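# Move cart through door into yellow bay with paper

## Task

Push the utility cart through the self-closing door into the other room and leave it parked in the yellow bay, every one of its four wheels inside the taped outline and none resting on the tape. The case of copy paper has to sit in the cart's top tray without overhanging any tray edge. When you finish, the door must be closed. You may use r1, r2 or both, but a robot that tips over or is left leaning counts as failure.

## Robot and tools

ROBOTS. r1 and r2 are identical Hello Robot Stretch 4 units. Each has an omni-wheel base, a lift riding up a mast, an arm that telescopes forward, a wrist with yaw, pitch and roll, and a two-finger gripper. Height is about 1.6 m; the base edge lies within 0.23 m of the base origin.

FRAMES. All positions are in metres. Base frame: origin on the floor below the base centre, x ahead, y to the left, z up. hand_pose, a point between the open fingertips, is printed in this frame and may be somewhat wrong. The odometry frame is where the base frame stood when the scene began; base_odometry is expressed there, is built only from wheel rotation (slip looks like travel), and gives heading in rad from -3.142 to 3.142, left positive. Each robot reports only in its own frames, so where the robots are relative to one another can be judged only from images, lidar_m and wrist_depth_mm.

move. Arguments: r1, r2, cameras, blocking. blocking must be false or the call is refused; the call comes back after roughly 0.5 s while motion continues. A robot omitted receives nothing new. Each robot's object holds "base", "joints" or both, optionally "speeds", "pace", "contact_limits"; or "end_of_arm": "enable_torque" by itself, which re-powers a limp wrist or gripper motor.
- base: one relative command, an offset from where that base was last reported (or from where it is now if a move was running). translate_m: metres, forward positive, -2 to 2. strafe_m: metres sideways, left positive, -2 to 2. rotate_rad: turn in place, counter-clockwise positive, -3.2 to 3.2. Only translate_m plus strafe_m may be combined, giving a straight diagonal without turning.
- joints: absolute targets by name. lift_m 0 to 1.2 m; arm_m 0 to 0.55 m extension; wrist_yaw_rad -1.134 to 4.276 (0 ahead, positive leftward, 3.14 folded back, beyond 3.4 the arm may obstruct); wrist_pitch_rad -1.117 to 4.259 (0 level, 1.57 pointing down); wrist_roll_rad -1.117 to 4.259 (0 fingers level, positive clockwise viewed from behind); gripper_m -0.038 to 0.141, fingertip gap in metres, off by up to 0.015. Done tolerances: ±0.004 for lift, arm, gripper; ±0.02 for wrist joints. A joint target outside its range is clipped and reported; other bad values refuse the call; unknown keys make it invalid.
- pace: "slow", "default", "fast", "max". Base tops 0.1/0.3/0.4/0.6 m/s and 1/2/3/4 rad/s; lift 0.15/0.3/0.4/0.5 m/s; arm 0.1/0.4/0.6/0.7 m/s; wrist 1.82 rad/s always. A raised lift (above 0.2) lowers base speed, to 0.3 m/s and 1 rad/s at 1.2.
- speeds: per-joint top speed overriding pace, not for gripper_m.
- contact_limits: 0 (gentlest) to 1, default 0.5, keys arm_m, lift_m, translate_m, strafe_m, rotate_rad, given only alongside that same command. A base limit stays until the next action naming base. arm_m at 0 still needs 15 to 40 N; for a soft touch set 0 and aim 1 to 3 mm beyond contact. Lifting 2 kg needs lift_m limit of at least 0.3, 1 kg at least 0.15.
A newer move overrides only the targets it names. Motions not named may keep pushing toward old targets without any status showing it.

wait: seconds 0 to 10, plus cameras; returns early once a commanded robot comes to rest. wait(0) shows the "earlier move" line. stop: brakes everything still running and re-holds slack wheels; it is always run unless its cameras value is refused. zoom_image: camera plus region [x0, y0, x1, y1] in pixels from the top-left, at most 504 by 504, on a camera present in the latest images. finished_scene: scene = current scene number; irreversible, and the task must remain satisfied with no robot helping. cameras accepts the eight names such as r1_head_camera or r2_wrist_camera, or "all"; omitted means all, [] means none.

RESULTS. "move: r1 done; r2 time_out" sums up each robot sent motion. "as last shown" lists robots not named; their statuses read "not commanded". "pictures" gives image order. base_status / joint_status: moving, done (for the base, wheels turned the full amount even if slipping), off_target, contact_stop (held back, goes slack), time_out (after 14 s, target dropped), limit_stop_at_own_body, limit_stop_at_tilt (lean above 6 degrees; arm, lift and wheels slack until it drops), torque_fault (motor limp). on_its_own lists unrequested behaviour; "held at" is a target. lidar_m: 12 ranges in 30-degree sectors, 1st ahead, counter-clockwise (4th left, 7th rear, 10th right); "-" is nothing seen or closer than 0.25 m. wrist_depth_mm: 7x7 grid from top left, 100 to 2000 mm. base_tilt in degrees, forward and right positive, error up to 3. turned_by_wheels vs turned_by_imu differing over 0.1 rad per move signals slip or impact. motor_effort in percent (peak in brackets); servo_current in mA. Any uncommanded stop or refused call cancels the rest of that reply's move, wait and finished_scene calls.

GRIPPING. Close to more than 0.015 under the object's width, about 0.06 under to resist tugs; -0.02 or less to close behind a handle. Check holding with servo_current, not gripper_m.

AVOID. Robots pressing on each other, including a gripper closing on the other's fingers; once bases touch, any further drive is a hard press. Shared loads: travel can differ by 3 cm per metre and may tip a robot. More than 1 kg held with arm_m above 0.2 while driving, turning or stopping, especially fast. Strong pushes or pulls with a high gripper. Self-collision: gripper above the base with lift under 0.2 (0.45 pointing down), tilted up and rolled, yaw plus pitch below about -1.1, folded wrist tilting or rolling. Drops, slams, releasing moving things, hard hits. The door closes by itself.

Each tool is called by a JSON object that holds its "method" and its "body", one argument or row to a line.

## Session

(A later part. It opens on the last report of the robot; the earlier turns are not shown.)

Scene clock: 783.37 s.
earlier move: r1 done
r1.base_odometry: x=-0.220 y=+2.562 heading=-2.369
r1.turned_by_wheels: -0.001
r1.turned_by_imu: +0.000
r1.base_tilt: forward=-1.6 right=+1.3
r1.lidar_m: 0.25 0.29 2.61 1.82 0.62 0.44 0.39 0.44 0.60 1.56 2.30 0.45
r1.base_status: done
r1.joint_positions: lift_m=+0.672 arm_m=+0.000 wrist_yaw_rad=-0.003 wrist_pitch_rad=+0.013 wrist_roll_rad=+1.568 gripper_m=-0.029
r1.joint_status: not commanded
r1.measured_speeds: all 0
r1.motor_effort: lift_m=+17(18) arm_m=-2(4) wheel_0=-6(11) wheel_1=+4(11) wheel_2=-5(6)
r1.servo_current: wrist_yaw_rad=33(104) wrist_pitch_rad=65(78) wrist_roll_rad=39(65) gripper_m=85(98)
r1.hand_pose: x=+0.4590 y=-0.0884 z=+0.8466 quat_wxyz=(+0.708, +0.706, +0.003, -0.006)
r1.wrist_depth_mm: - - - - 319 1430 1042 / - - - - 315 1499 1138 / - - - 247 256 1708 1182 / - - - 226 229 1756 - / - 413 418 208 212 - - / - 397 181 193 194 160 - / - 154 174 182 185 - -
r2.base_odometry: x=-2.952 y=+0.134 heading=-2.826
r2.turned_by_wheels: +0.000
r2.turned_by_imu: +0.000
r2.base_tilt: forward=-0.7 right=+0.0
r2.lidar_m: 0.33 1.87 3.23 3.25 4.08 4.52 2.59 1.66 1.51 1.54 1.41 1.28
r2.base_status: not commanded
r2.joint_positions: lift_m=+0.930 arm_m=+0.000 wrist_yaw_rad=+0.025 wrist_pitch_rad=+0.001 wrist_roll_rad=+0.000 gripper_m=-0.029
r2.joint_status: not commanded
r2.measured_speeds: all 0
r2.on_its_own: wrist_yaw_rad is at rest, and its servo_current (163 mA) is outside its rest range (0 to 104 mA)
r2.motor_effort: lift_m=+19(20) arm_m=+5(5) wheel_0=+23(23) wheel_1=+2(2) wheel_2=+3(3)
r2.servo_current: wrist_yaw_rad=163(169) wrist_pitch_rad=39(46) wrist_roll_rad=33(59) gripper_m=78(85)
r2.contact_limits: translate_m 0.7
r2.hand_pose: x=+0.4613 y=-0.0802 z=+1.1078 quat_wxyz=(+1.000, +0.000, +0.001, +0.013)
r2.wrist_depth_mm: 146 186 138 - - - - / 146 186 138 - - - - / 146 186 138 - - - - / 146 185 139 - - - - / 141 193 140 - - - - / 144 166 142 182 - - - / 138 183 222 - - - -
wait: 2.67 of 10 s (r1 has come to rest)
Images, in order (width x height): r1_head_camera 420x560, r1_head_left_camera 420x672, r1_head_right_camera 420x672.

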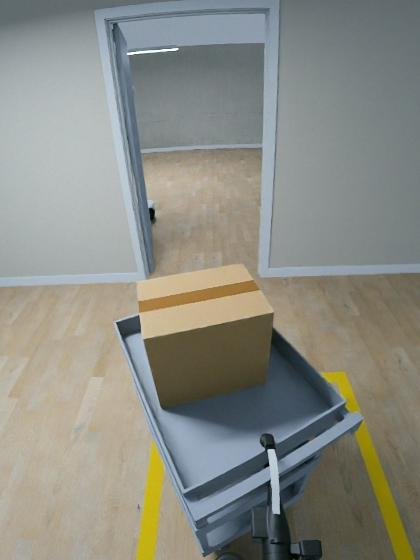

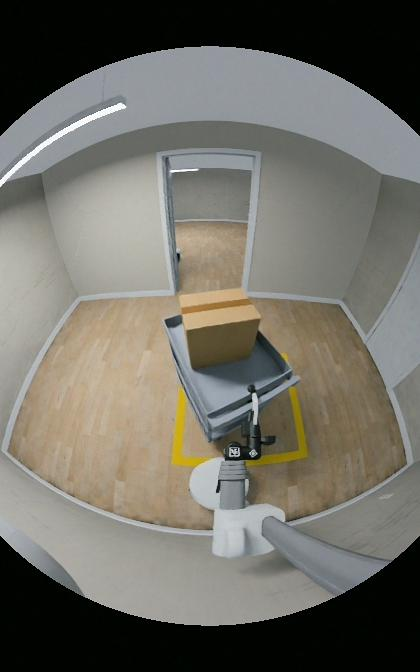

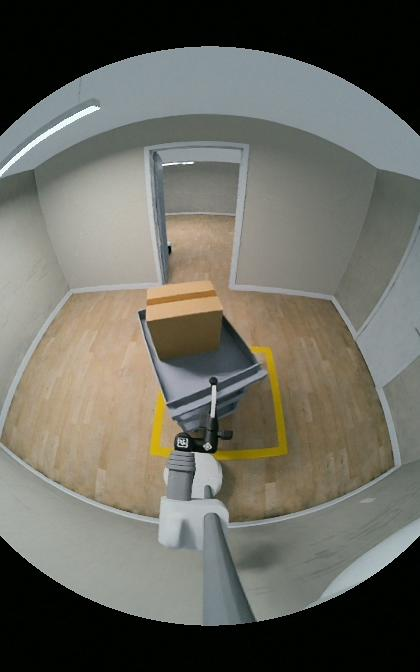

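{"method": "move", "body": {
  "r1": {"base":{"strafe_m":-0.27},"pace":"slow"},
  "blocking": false,
  "cameras": []
}}

{"method": "wait", "body": {
  "seconds": 10,
  "cameras": []
}}

{"method": "move", "body": {
  "r1": {"base":{"strafe_m":0.25},"pace":"slow"},
  "blocking": false,
  "cameras": []
}}

{"method": "wait", "body": {
  "seconds": 10,
  "cameras": ["r1_head_camera","r1_head_left_camera","r1_head_right_camera"]
}}

{"method": "zoom_image", "body": {
  "camera": "r1_head_left_camera",
  "region": [150, 300, 340, 490]
}}

{"method": "zoom_image", "body": {
  "camera": "r1_head_right_camera",
  "region": [130, 300, 320, 490]
}}

Scene clock: 796.47 s.
move: r1 moving
r1.base_odometry: x=-0.230 y=+2.572 heading=-2.369
r1.turned_by_wheels: +0.000
r1.turned_by_imu: +0.000
r1.base_tilt: forward=-1.6 right=+1.3
r1.lidar_m: 0.26 0.29 2.60 1.83 0.63 0.43 0.41 0.43 0.62 1.61 2.28 0.42
r1.base_status: strafe_m moving
r1.joint_positions: lift_m=+0.672 arm_m=+0.000 wrist_yaw_rad=-0.003 wrist_pitch_rad=+0.013 wrist_roll_rad=+1.568 gripper_m=-0.029
r1.joint_status: not commanded
r1.measured_speeds: translate_m=+0.001 strafe_m=-0.057 rotate_rad=-0.004 lift_m=+0.000 arm_m=+0.000 wrist_yaw_rad=+0.000 wrist_pitch_rad=+0.000 wrist_roll_rad=+0.000
r1.motor_effort: lift_m=+17(18) arm_m=-1(1) wheel_0=+9(9) wheel_1=-5(7) wheel_2=-4(5)
r1.servo_current: wrist_yaw_rad=52(78) wrist_pitch_rad=59(78) wrist_roll_rad=59(65) gripper_m=98(98)
r1.hand_pose: x=+0.4590 y=-0.0882 z=+0.8466 quat_wxyz=(+0.708, +0.706, +0.004, -0.005)
r1.wrist_depth_mm: - - - - 310 1464 1060 / - - - - 310 1464 1138 / - - - 244 254 1708 1229 / - - - 225 229 1808 - / - 415 415 208 212 - - / - 397 394 194 194 160 - / - 154 177 183 186 154 -
r2.base_odometry: x=-2.952 y=+0.134 heading=-2.826
r2.turned_by_wheels: +0.000
r2.turned_by_imu: +0.000
r2.base_tilt: forward=-0.7 right=+0.0
r2.lidar_m: 0.31 1.88 3.22 3.25 4.05 4.52 2.57 1.66 1.50 1.55 1.42 1.28
r2.base_status: not commanded
r2.joint_positions: lift_m=+0.930 arm_m=+0.000 wrist_yaw_rad=+0.025 wrist_pitch_rad=+0.001 wrist_roll_rad=+0.000 gripper_m=-0.029
r2.joint_status: not commanded
r2.measured_speeds: all 0
r2.motor_effort: lift_m=+20(20) arm_m=+5(5) wheel_0=+23(23) wheel_1=+2(2) wheel_2=+3(3)
r2.servo_current: wrist_yaw_rad=156(169) wrist_pitch_rad=39(52) wrist_roll_rad=46(59) gripper_m=72(85)
r2.contact_limits: translate_m 0.7
r2.hand_pose: x=+0.4613 y=-0.0802 z=+1.1078 quat_wxyz=(+1.000, +0.000, +0.001, +0.013)
r2.wrist_depth_mm: 146 185 138 - - - - / 145 186 138 - - - - / 146 186 138 - - - - / 146 186 139 - - - - / 141 193 141 - - - - / 145 166 142 183 - - - / 139 183 222 - - - -

Scene clock: 799.83 s.
earlier move: r1 done
r1.base_odometry: x=-0.409 y=+2.755 heading=-2.368
r1.turned_by_wheels: +0.001
r1.turned_by_imu: +0.004
r1.base_tilt: forward=-1.6 right=+1.3
r1.lidar_m: 0.25 0.25 2.87 1.80 0.61 0.44 0.40 0.42 0.61 1.59 2.01 0.46
r1.base_status: done
r1.joint_positions: lift_m=+0.672 arm_m=+0.000 wrist_yaw_rad=+0.017 wrist_pitch_rad=+0.013 wrist_roll_rad=+1.570 gripper_m=-0.029
r1.joint_status: not commanded
r1.measured_speeds: all 0
r1.motor_effort: lift_m=+17(18) arm_m=+1(1) wheel_0=+13(21) wheel_1=+3(7) wheel_2=+1(9)
r1.servo_current: wrist_yaw_rad=98(117) wrist_pitch_rad=72(78) wrist_roll_rad=52(72) gripper_m=91(104)
r1.hand_pose: x=+0.4607 y=-0.0824 z=+0.8466 quat_wxyz=(+0.707, +0.707, +0.011, +0.002)
r1.wrist_depth_mm: - - - - - 1618 1160 / - - - - - 1464 1118 / - - - - 353 1499 410 / - - - 256 278 1708 - / - - - 227 232 1863 - / - - - 207 202 179 - / - 161 173 187 187 154 -
r2.base_odometry: x=-2.952 y=+0.134 heading=-2.826
r2.turned_by_wheels: +0.000
r2.turned_by_imu: +0.000
r2.base_tilt: forward=-0.7 right=+0.0
r2.lidar_m: 0.31 1.89 3.22 3.26 4.09 4.51 2.57 1.67 1.53 1.54 1.42 1.28
r2.base_status: not commanded
r2.joint_positions: lift_m=+0.930 arm_m=+0.000 wrist_yaw_rad=+0.025 wrist_pitch_rad=+0.001 wrist_roll_rad=+0.000 gripper_m=-0.029
r2.joint_status: not commanded
r2.measured_speeds: all 0
r2.on_its_own: wrist_yaw_rad is at rest, and its servo_current (150 mA) is outside its rest range (0 to 104 mA)
r2.motor_effort: lift_m=+19(20) arm_m=+5(5) wheel_0=+23(23) wheel_1=+2(2) wheel_2=+3(3)
r2.servo_current: wrist_yaw_rad=150(169) wrist_pitch_rad=39(52) wrist_roll_rad=39(59) gripper_m=72(85)
r2.contact_limits: translate_m 0.7
r2.hand_pose: x=+0.4613 y=-0.0802 z=+1.1078 quat_wxyz=(+1.000, +0.000, +0.001, +0.013)
r2.wrist_depth_mm: 146 186 138 - - - - / 146 186 138 - - - - / 146 186 138 - - - - / 146 185 138 - - - - / 141 193 140 - - - - / 145 166 142 182 - - - / 139 183 222 - - - -
wait: 3.37 of 10 s (r1 has come to rest)

Scene clock: 800.33 s.
move: r1 moving
r1.base_odometry: x=-0.399 y=+2.745 heading=-2.367
r1.turned_by_wheels: +0.000
r1.turned_by_imu: +0.000
r1.base_tilt: forward=-1.6 right=+1.3
r1.lidar_m: 0.25 0.27 2.85 1.80 0.60 0.43 0.40 0.43 0.58 1.58 2.03 0.44
r1.base_status: strafe_m moving
r1.joint_positions: lift_m=+0.672 arm_m=+0.000 wrist_yaw_rad=+0.017 wrist_pitch_rad=+0.013 wrist_roll_rad=+1.570 gripper_m=-0.029
r1.joint_status: not commanded
r1.measured_speeds: translate_m=+0.000 strafe_m=+0.055 rotate_rad=+0.000 lift_m=+0.000 arm_m=+0.000 wrist_yaw_rad=+0.000 wrist_pitch_rad=+0.000 wrist_roll_rad=+0.000
r1.motor_effort: lift_m=+18(18) arm_m=+1(1) wheel_0=-5(11) wheel_1=+12(12) wheel_2=-2(2)
r1.servo_current: wrist_yaw_rad=104(117) wrist_pitch_rad=72(78) wrist_roll_rad=39(52) gripper_m=85(98)
r1.hand_pose: x=+0.4607 y=-0.0824 z=+0.8466 quat_wxyz=(+0.707, +0.707, +0.011, +0.002)
r1.wrist_depth_mm: - - - - - 1661 1160 / - - - - - 1464 1118 / - - - - 355 1499 404 / - - - 255 278 1756 - / - - - 225 231 1863 - / - - - 206 201 172 - / - 161 172 185 185 151 -
r2.base_odometry: x=-2.952 y=+0.134 heading=-2.826
r2.turned_by_wheels: +0.000
r2.turned_by_imu: +0.000
r2.base_tilt: forward=-0.7 right=+0.0
r2.lidar_m: 0.31 1.88 3.22 3.25 4.05 4.53 2.54 1.66 1.52 1.56 1.40 1.27
r2.base_status: not commanded
r2.joint_positions: lift_m=+0.930 arm_m=+0.000 wrist_yaw_rad=+0.025 wrist_pitch_rad=+0.001 wrist_roll_rad=+0.000 gripper_m=-0.029
r2.joint_status: not commanded
r2.measured_speeds: all 0
r2.motor_effort: lift_m=+19(20) arm_m=+4(5) wheel_0=+23(23) wheel_1=+2(2) wheel_2=+3(3)
r2.servo_current: wrist_yaw_rad=163(163) wrist_pitch_rad=46(46) wrist_roll_rad=39(52) gripper_m=78(78)
r2.contact_limits: translate_m 0.7
r2.hand_pose: x=+0.4613 y=-0.0802 z=+1.1078 quat_wxyz=(+1.000, +0.000, +0.001, +0.013)
r2.wrist_depth_mm: 145 185 138 - - - - / 146 186 138 - - - - / 146 186 138 - - - - / 146 185 139 - - - - / 141 194 140 - - - - / 145 167 142 182 - - - / 139 182 222 - - - -

Scene clock: 803.50 s.
earlier move: r1 done
r1.base_odometry: x=-0.234 y=+2.576 heading=-2.368
r1.turned_by_wheels: -0.001
r1.turned_by_imu: +0.000
r1.base_tilt: forward=-1.6 right=+1.3
r1.lidar_m: 0.25 0.31 2.62 1.82 0.60 0.43 0.41 0.43 0.61 1.61 2.27 0.43
r1.base_status: done
r1.joint_positions: lift_m=+0.672 arm_m=+0.000 wrist_yaw_rad=-0.004 wrist_pitch_rad=+0.013 wrist_roll_rad=+1.568 gripper_m=-0.029
r1.joint_status: not commanded
r1.measured_speeds: all 0
r1.motor_effort: lift_m=+18(18) arm_m=+4(4) wheel_0=-4(11) wheel_1=+3(12) wheel_2=-5(6)
r1.servo_current: wrist_yaw_rad=52(117) wrist_pitch_rad=72(78) wrist_roll_rad=52(65) gripper_m=85(98)
r1.hand_pose: x=+0.4589 y=-0.0886 z=+0.8466 quat_wxyz=(+0.708, +0.706, +0.003, -0.006)
r1.wrist_depth_mm: - - - - - 1576 1182 / - - - - 315 1366 336 / - - - 250 260 1661 1281 / - - - 232 233 1983 - / - 418 421 208 213 1863 - / - 399 394 193 194 158 - / - 154 175 181 185 - -
r2.base_odometry: x=-2.952 y=+0.134 heading=-2.826
r2.turned_by_wheels: +0.000
r2.turned_by_imu: +0.000
r2.base_tilt: forward=-0.7 right=+0.0
r2.lidar_m: 0.31 1.87 3.22 3.27 4.08 4.51 2.57 1.68 1.50 1.54 1.43 1.28
r2.base_status: not commanded
r2.joint_positions: lift_m=+0.930 arm_m=+0.000 wrist_yaw_rad=+0.025 wrist_pitch_rad=+0.001 wrist_roll_rad=+0.000 gripper_m=-0.029
r2.joint_status: not commanded
r2.measured_speeds: all 0
r2.on_its_own: wrist_yaw_rad is at rest, and its servo_current (156 mA) is outside its rest range (0 to 104 mA)
r2.motor_effort: lift_m=+19(20) arm_m=+5(5) wheel_0=+22(23) wheel_1=+2(3) wheel_2=+3(3)
r2.servo_current: wrist_yaw_rad=156(176) wrist_pitch_rad=39(52) wrist_roll_rad=52(59) gripper_m=72(85)
r2.contact_limits: translate_m 0.7
r2.hand_pose: x=+0.4613 y=-0.0802 z=+1.1078 quat_wxyz=(+1.000, +0.000, +0.001, +0.013)
r2.wrist_depth_mm: 146 186 138 - - - - / 146 186 138 - - - - / 146 186 138 - - - - / 146 186 139 - - - - / 141 193 140 - - - - / 145 166 142 182 - - - / 139 183 221 - - - -
wait: 3.17 of 10 s (r1 has come to rest)
Images, in order (width x height): r1_head_camera 420x560, r1_head_left_camera 420x672, r1_head_right_camera 420x672.

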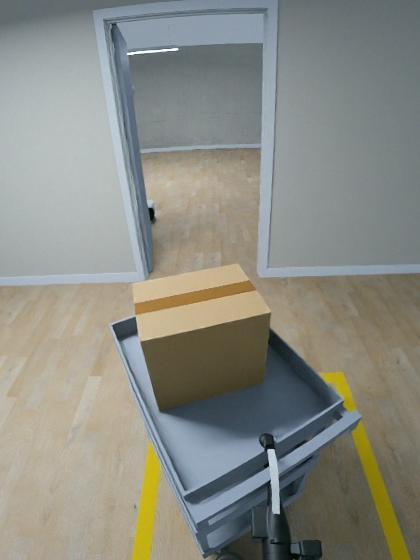

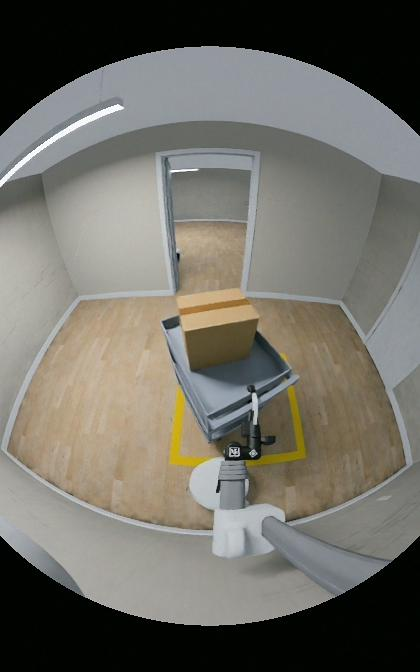

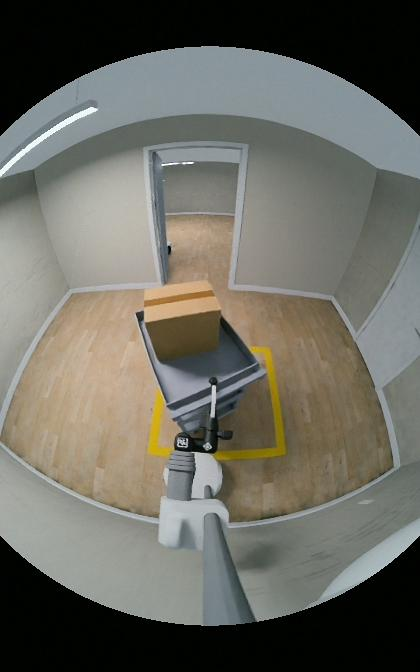

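Scaled by 2.653 (camera's finer frame: 600x960).

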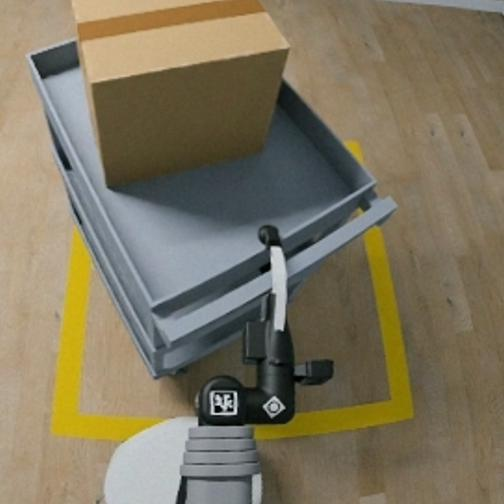

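Scaled by 2.653 (camera's finer frame: 600x960).

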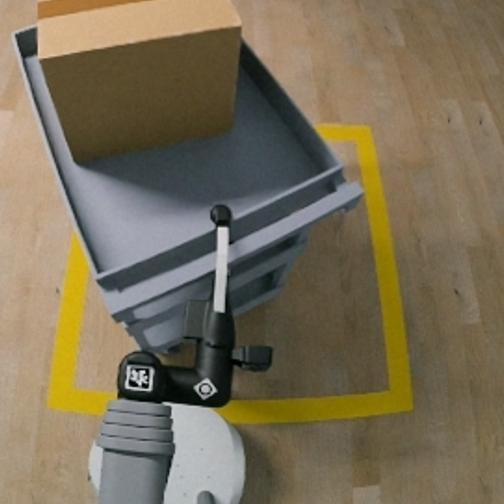

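{"method": "move", "body": {
  "r1": {"base":{"translate_m":0.2,"strafe_m":0.1},"pace":"slow"},
  "blocking": false,
  "cameras": []
}}

{"method": "wait", "body": {
  "seconds": 10,
  "cameras": ["r1_head_left_camera"]
}}

{"method": "move", "body": {
  "r1": {"base":{"translate_m":-0.14,"strafe_m":-0.28},"pace":"slow"},
  "blocking": false,
  "cameras": []
}}

{"method": "wait", "body": {
  "seconds": 10,
  "cameras": ["r1_head_left_camera","r1_head_right_camera"]
}}

{"method": "zoom_image", "body": {
  "camera": "r1_head_left_camera",
  "region": [150, 300, 340, 490]
}}

{"method": "zoom_image", "body": {
  "camera": "r1_head_right_camera",
  "region": [130, 300, 320, 490]
}}

Scene clock: 825.50 s.
move: r1 moving
r1.base_odometry: x=-0.238 y=+2.563 heading=-2.368
r1.turned_by_wheels: +0.000
r1.turned_by_imu: -0.001
r1.base_tilt: forward=-1.6 right=+1.3
r1.lidar_m: 0.25 0.28 2.62 1.85 0.63 0.45 0.41 0.43 0.60 1.64 2.25 0.43
r1.base_status: translate_m moving; strafe_m moving
r1.joint_positions: lift_m=+0.672 arm_m=+0.000 wrist_yaw_rad=-0.005 wrist_pitch_rad=+0.013 wrist_roll_rad=+1.568 gripper_m=-0.029
r1.joint_status: not commanded
r1.measured_speeds: translate_m=+0.048 strafe_m=+0.024 rotate_rad=+0.000 lift_m=+0.000 arm_m=+0.000 wrist_yaw_rad=+0.000 wrist_pitch_rad=+0.000 wrist_roll_rad=+0.000
r1.motor_effort: lift_m=+17(18) arm_m=+4(4) wheel_0=+0(5) wheel_1=+5(7) wheel_2=-11(13)
r1.servo_current: wrist_yaw_rad=52(59) wrist_pitch_rad=72(78) wrist_roll_rad=59(59) gripper_m=91(98)
r1.hand_pose: x=+0.4588 y=-0.0888 z=+0.8466 quat_wxyz=(+0.708, +0.706, +0.003, -0.006)
r1.wrist_depth_mm: - - - - - 1576 1205 / - - - - 312 1430 336 / - - - 249 262 1708 1255 / - - - 232 234 1756 - / - 418 424 209 213 1863 - / - 399 394 193 194 158 - / - 154 173 181 185 - -
r2.base_odometry: x=-2.952 y=+0.134 heading=-2.826
r2.turned_by_wheels: +0.000
r2.turned_by_imu: +0.000
r2.base_tilt: forward=-0.7 right=+0.0
r2.lidar_m: 0.30 1.88 3.23 3.27 4.03 4.50 2.58 1.65 1.52 1.54 1.40 1.26
r2.base_status: not commanded
r2.joint_positions: lift_m=+0.930 arm_m=+0.000 wrist_yaw_rad=+0.025 wrist_pitch_rad=+0.001 wrist_roll_rad=+0.000 gripper_m=-0.029
r2.joint_status: not commanded
r2.measured_speeds: all 0
r2.motor_effort: lift_m=+19(19) arm_m=+5(5) wheel_0=+23(23) wheel_1=+2(2) wheel_2=+3(3)
r2.servo_current: wrist_yaw_rad=156(163) wrist_pitch_rad=39(46) wrist_roll_rad=46(65) gripper_m=85(85)
r2.contact_limits: translate_m 0.7
r2.hand_pose: x=+0.4613 y=-0.0802 z=+1.1078 quat_wxyz=(+1.000, +0.000, +0.001, +0.013)
r2.wrist_depth_mm: 145 186 138 - - - - / 146 186 138 - - - - / 146 186 138 - - - - / 146 186 139 - - - - / 141 193 140 - - - - / 145 167 142 182 - - - / 139 182 221 - - - -

Scene clock: 828.40 s.
earlier move: r1 done
r1.base_odometry: x=-0.307 y=+2.365 heading=-2.368
r1.turned_by_wheels: +0.001
r1.turned_by_imu: +0.001
r1.base_tilt: forward=-1.6 right=+1.3
r1.lidar_m: 0.26 0.27 2.54 2.41 0.91 0.64 0.60 0.64 0.91 2.29 2.36 0.43
r1.base_status: done
r1.joint_positions: lift_m=+0.672 arm_m=+0.000 wrist_yaw_rad=-0.003 wrist_pitch_rad=+0.013 wrist_roll_rad=+1.568 gripper_m=-0.029
r1.joint_status: not commanded
r1.measured_speeds: all 0
r1.motor_effort: lift_m=+18(18) arm_m=+4(4) wheel_0=+6(8) wheel_1=+4(7) wheel_2=-4(14)
r1.servo_current: wrist_yaw_rad=59(78) wrist_pitch_rad=72(78) wrist_roll_rad=39(65) gripper_m=91(98)
r1.hand_pose: x=+0.4590 y=-0.0882 z=+0.8466 quat_wxyz=(+0.708, +0.706, +0.004, -0.005)
r1.wrist_depth_mm: - - - - 309 1464 1060 / - - - - 286 1464 1138 / - - - 245 251 1708 1255 / 1921 - - 225 230 1808 - / 1863 415 418 209 213 - - / 1863 397 399 193 195 160 - / 384 154 177 183 187 - -
r2.base_odometry: x=-2.952 y=+0.134 heading=-2.826
r2.turned_by_wheels: +0.000
r2.turned_by_imu: +0.000
r2.base_tilt: forward=-0.7 right=+0.1
r2.lidar_m: 0.32 1.85 3.22 3.26 4.08 4.52 2.59 1.67 1.51 1.51 1.42 1.28
r2.base_status: not commanded
r2.joint_positions: lift_m=+0.930 arm_m=+0.000 wrist_yaw_rad=+0.025 wrist_pitch_rad=+0.001 wrist_roll_rad=+0.000 gripper_m=-0.029
r2.joint_status: not commanded
r2.measured_speeds: all 0
r2.on_its_own: wrist_yaw_rad is at rest, and its servo_current (150 mA) is outside its rest range (0 to 104 mA)
r2.motor_effort: lift_m=+19(20) arm_m=+5(5) wheel_0=+23(23) wheel_1=+2(2) wheel_2=+3(3)
r2.servo_current: wrist_yaw_rad=150(176) wrist_pitch_rad=33(46) wrist_roll_rad=46(65) gripper_m=72(85)
r2.contact_limits: translate_m 0.7
r2.hand_pose: x=+0.4613 y=-0.0802 z=+1.1078 quat_wxyz=(+1.000, +0.000, +0.001, +0.013)
r2.wrist_depth_mm: 146 185 138 - - - - / 146 186 138 - - - - / 146 186 138 - - - - / 146 185 139 - - - - / 140 194 140 - - - - / 145 166 143 182 - - - / 139 183 221 - - - -
wait: 2.90 of 10 s (r1 has come to rest)
Images, in order (width x height): r1_head_left_camera 420x672.

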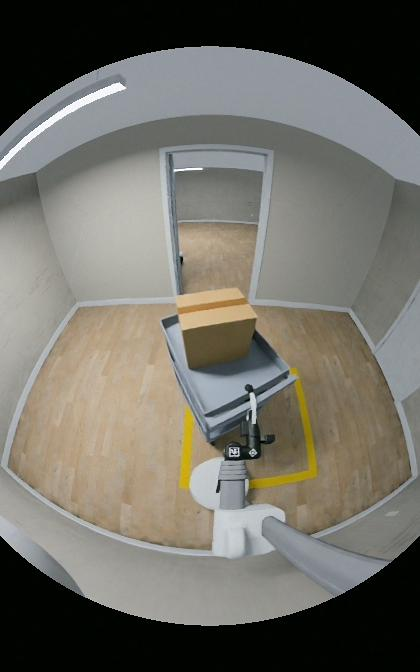

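Scene clock: 828.90 s.
move: r1 moving
r1.base_odometry: x=-0.311 y=+2.377 heading=-2.367
r1.turned_by_wheels: +0.001
r1.turned_by_imu: +0.001
r1.base_tilt: forward=-1.6 right=+1.3
r1.lidar_m: 0.27 0.27 2.51 2.40 0.90 0.64 0.60 0.64 0.90 2.29 2.36 0.43
r1.base_status: translate_m moving; strafe_m moving
r1.joint_positions: lift_m=+0.672 arm_m=+0.000 wrist_yaw_rad=+0.003 wrist_pitch_rad=+0.013 wrist_roll_rad=+1.568 gripper_m=-0.029
r1.joint_status: not commanded
r1.measured_speeds: translate_m=-0.020 strafe_m=-0.044 rotate_rad=+0.007 lift_m=+0.000 arm_m=+0.000 wrist_yaw_rad=+0.042 wrist_pitch_rad=+0.000 wrist_roll_rad=+0.000
r1.motor_effort: lift_m=+18(18) arm_m=+2(4) wheel_0=+6(9) wheel_1=-5(6) wheel_2=+5(5)
r1.servo_current: wrist_yaw_rad=72(72) wrist_pitch_rad=72(72) wrist_roll_rad=59(59) gripper_m=98(98)
r1.hand_pose: x=+0.4595 y=-0.0866 z=+0.8466 quat_wxyz=(+0.708, +0.706, +0.005, -0.004)
r1.wrist_depth_mm: - - - - 303 312 1060 / - - - 196 282 1537 1098 / 1921 - - 244 253 1661 - / 1921 - - 225 231 1808 - / 1863 418 415 211 213 - - / 1863 399 399 196 196 159 - / 387 154 177 187 189 153 -
r2.base_odometry: x=-2.952 y=+0.134 heading=-2.826
r2.turned_by_wheels: +0.000
r2.turned_by_imu: +0.000
r2.base_tilt: forward=-0.7 right=+0.0
r2.lidar_m: 0.31 1.87 3.22 3.28 4.03 4.53 2.61 1.64 1.50 1.55 1.42 1.28
r2.base_status: not commanded
r2.joint_positions: lift_m=+0.930 arm_m=+0.000 wrist_yaw_rad=+0.025 wrist_pitch_rad=+0.001 wrist_roll_rad=+0.000 gripper_m=-0.029
r2.joint_status: not commanded
r2.measured_speeds: all 0
r2.motor_effort: lift_m=+20(20) arm_m=+5(5) wheel_0=+23(23) wheel_1=+2(2) wheel_2=+3(3)
r2.servo_current: wrist_yaw_rad=156(163) wrist_pitch_rad=39(46) wrist_roll_rad=46(59) gripper_m=78(85)
r2.contact_limits: translate_m 0.7
r2.hand_pose: x=+0.4613 y=-0.0802 z=+1.1078 quat_wxyz=(+1.000, +0.000, +0.001, +0.013)
r2.wrist_depth_mm: 145 185 138 - - - - / 146 186 138 - - - - / 146 186 138 - - - - / 146 185 139 - - - - / 140 193 140 - - - - / 145 166 142 182 - - - / 139 182 222 - - - -

Scene clock: 832.80 s.
earlier move: r1 done
r1.base_odometry: x=-0.403 y=+2.663 heading=-2.367
r1.turned_by_wheels: +0.000
r1.turned_by_imu: +0.000
r1.base_tilt: forward=-1.6 right=+1.3
r1.lidar_m: 0.27 0.27 2.82 2.01 0.68 0.48 0.48 0.47 0.64 1.84 2.07 0.44
r1.base_status: done
r1.joint_positions: lift_m=+0.672 arm_m=+0.000 wrist_yaw_rad=+0.012 wrist_pitch_rad=+0.013 wrist_roll_rad=+1.568 gripper_m=-0.029
r1.joint_status: not commanded
r1.measured_speeds: all 0
r1.motor_effort: lift_m=+18(18) arm_m=-4(4) wheel_0=+6(15) wheel_1=-1(7) wheel_2=+5(13)
r1.servo_current: wrist_yaw_rad=52(98) wrist_pitch_rad=72(78) wrist_roll_rad=46(65) gripper_m=91(104)
r1.hand_pose: x=+0.4603 y=-0.0839 z=+0.8466 quat_wxyz=(+0.708, +0.706, +0.009, +0.000)
r1.wrist_depth_mm: - - - - - 1537 1118 / - - - - 315 1499 334 / - - - 252 263 1708 1205 / - - - 230 238 1863 - / - 418 421 213 216 788 - / - 399 399 197 198 162 - / - 155 177 186 187 154 -
r2.base_odometry: x=-2.952 y=+0.134 heading=-2.826
r2.turned_by_wheels: +0.000
r2.turned_by_imu: +0.001
r2.base_tilt: forward=-0.7 right=+0.0
r2.lidar_m: 0.30 1.88 3.22 3.26 4.07 4.51 2.55 1.67 1.51 1.56 1.43 1.28
r2.base_status: not commanded
r2.joint_positions: lift_m=+0.930 arm_m=+0.000 wrist_yaw_rad=+0.025 wrist_pitch_rad=+0.001 wrist_roll_rad=+0.000 gripper_m=-0.029
r2.joint_status: not commanded
r2.measured_speeds: all 0
r2.on_its_own: wrist_yaw_rad is at rest, and its servo_current (163 mA) is outside its rest range (0 to 104 mA)
r2.motor_effort: lift_m=+19(20) arm_m=+5(5) wheel_0=+22(23) wheel_1=+2(2) wheel_2=+3(3)
r2.servo_current: wrist_yaw_rad=163(169) wrist_pitch_rad=39(46) wrist_roll_rad=46(59) gripper_m=78(85)
r2.contact_limits: translate_m 0.7
r2.hand_pose: x=+0.4613 y=-0.0802 z=+1.1078 quat_wxyz=(+1.000, +0.000, +0.001, +0.013)
r2.wrist_depth_mm: 146 185 138 - - - - / 146 186 138 - - - - / 146 186 138 - - - - / 146 186 138 - - - - / 141 193 140 - - - - / 145 166 142 182 - - - / 138 183 221 - - - -
wait: 3.90 of 10 s (r1 has come to rest)
Images, in order (width x height): r1_head_left_camera 420x672, r1_head_right_camera 420x672.

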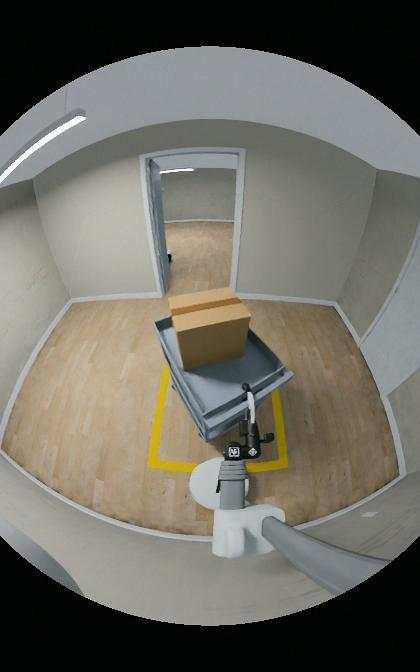

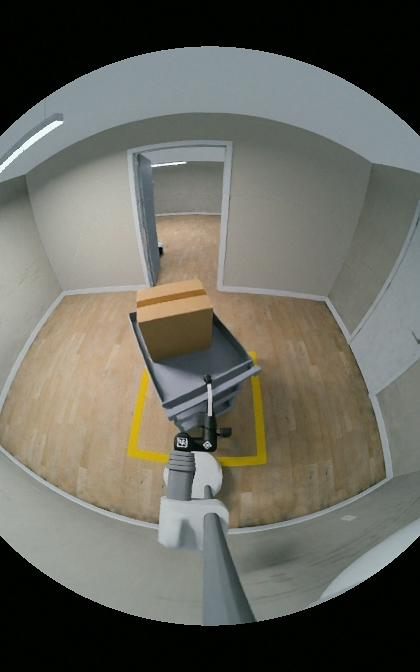

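Scaled by 2.653 (camera's finer frame: 600x960).

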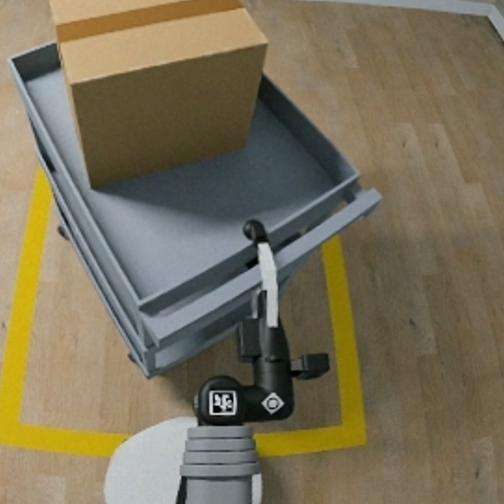

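Scaled by 2.653 (camera's finer frame: 600x960).

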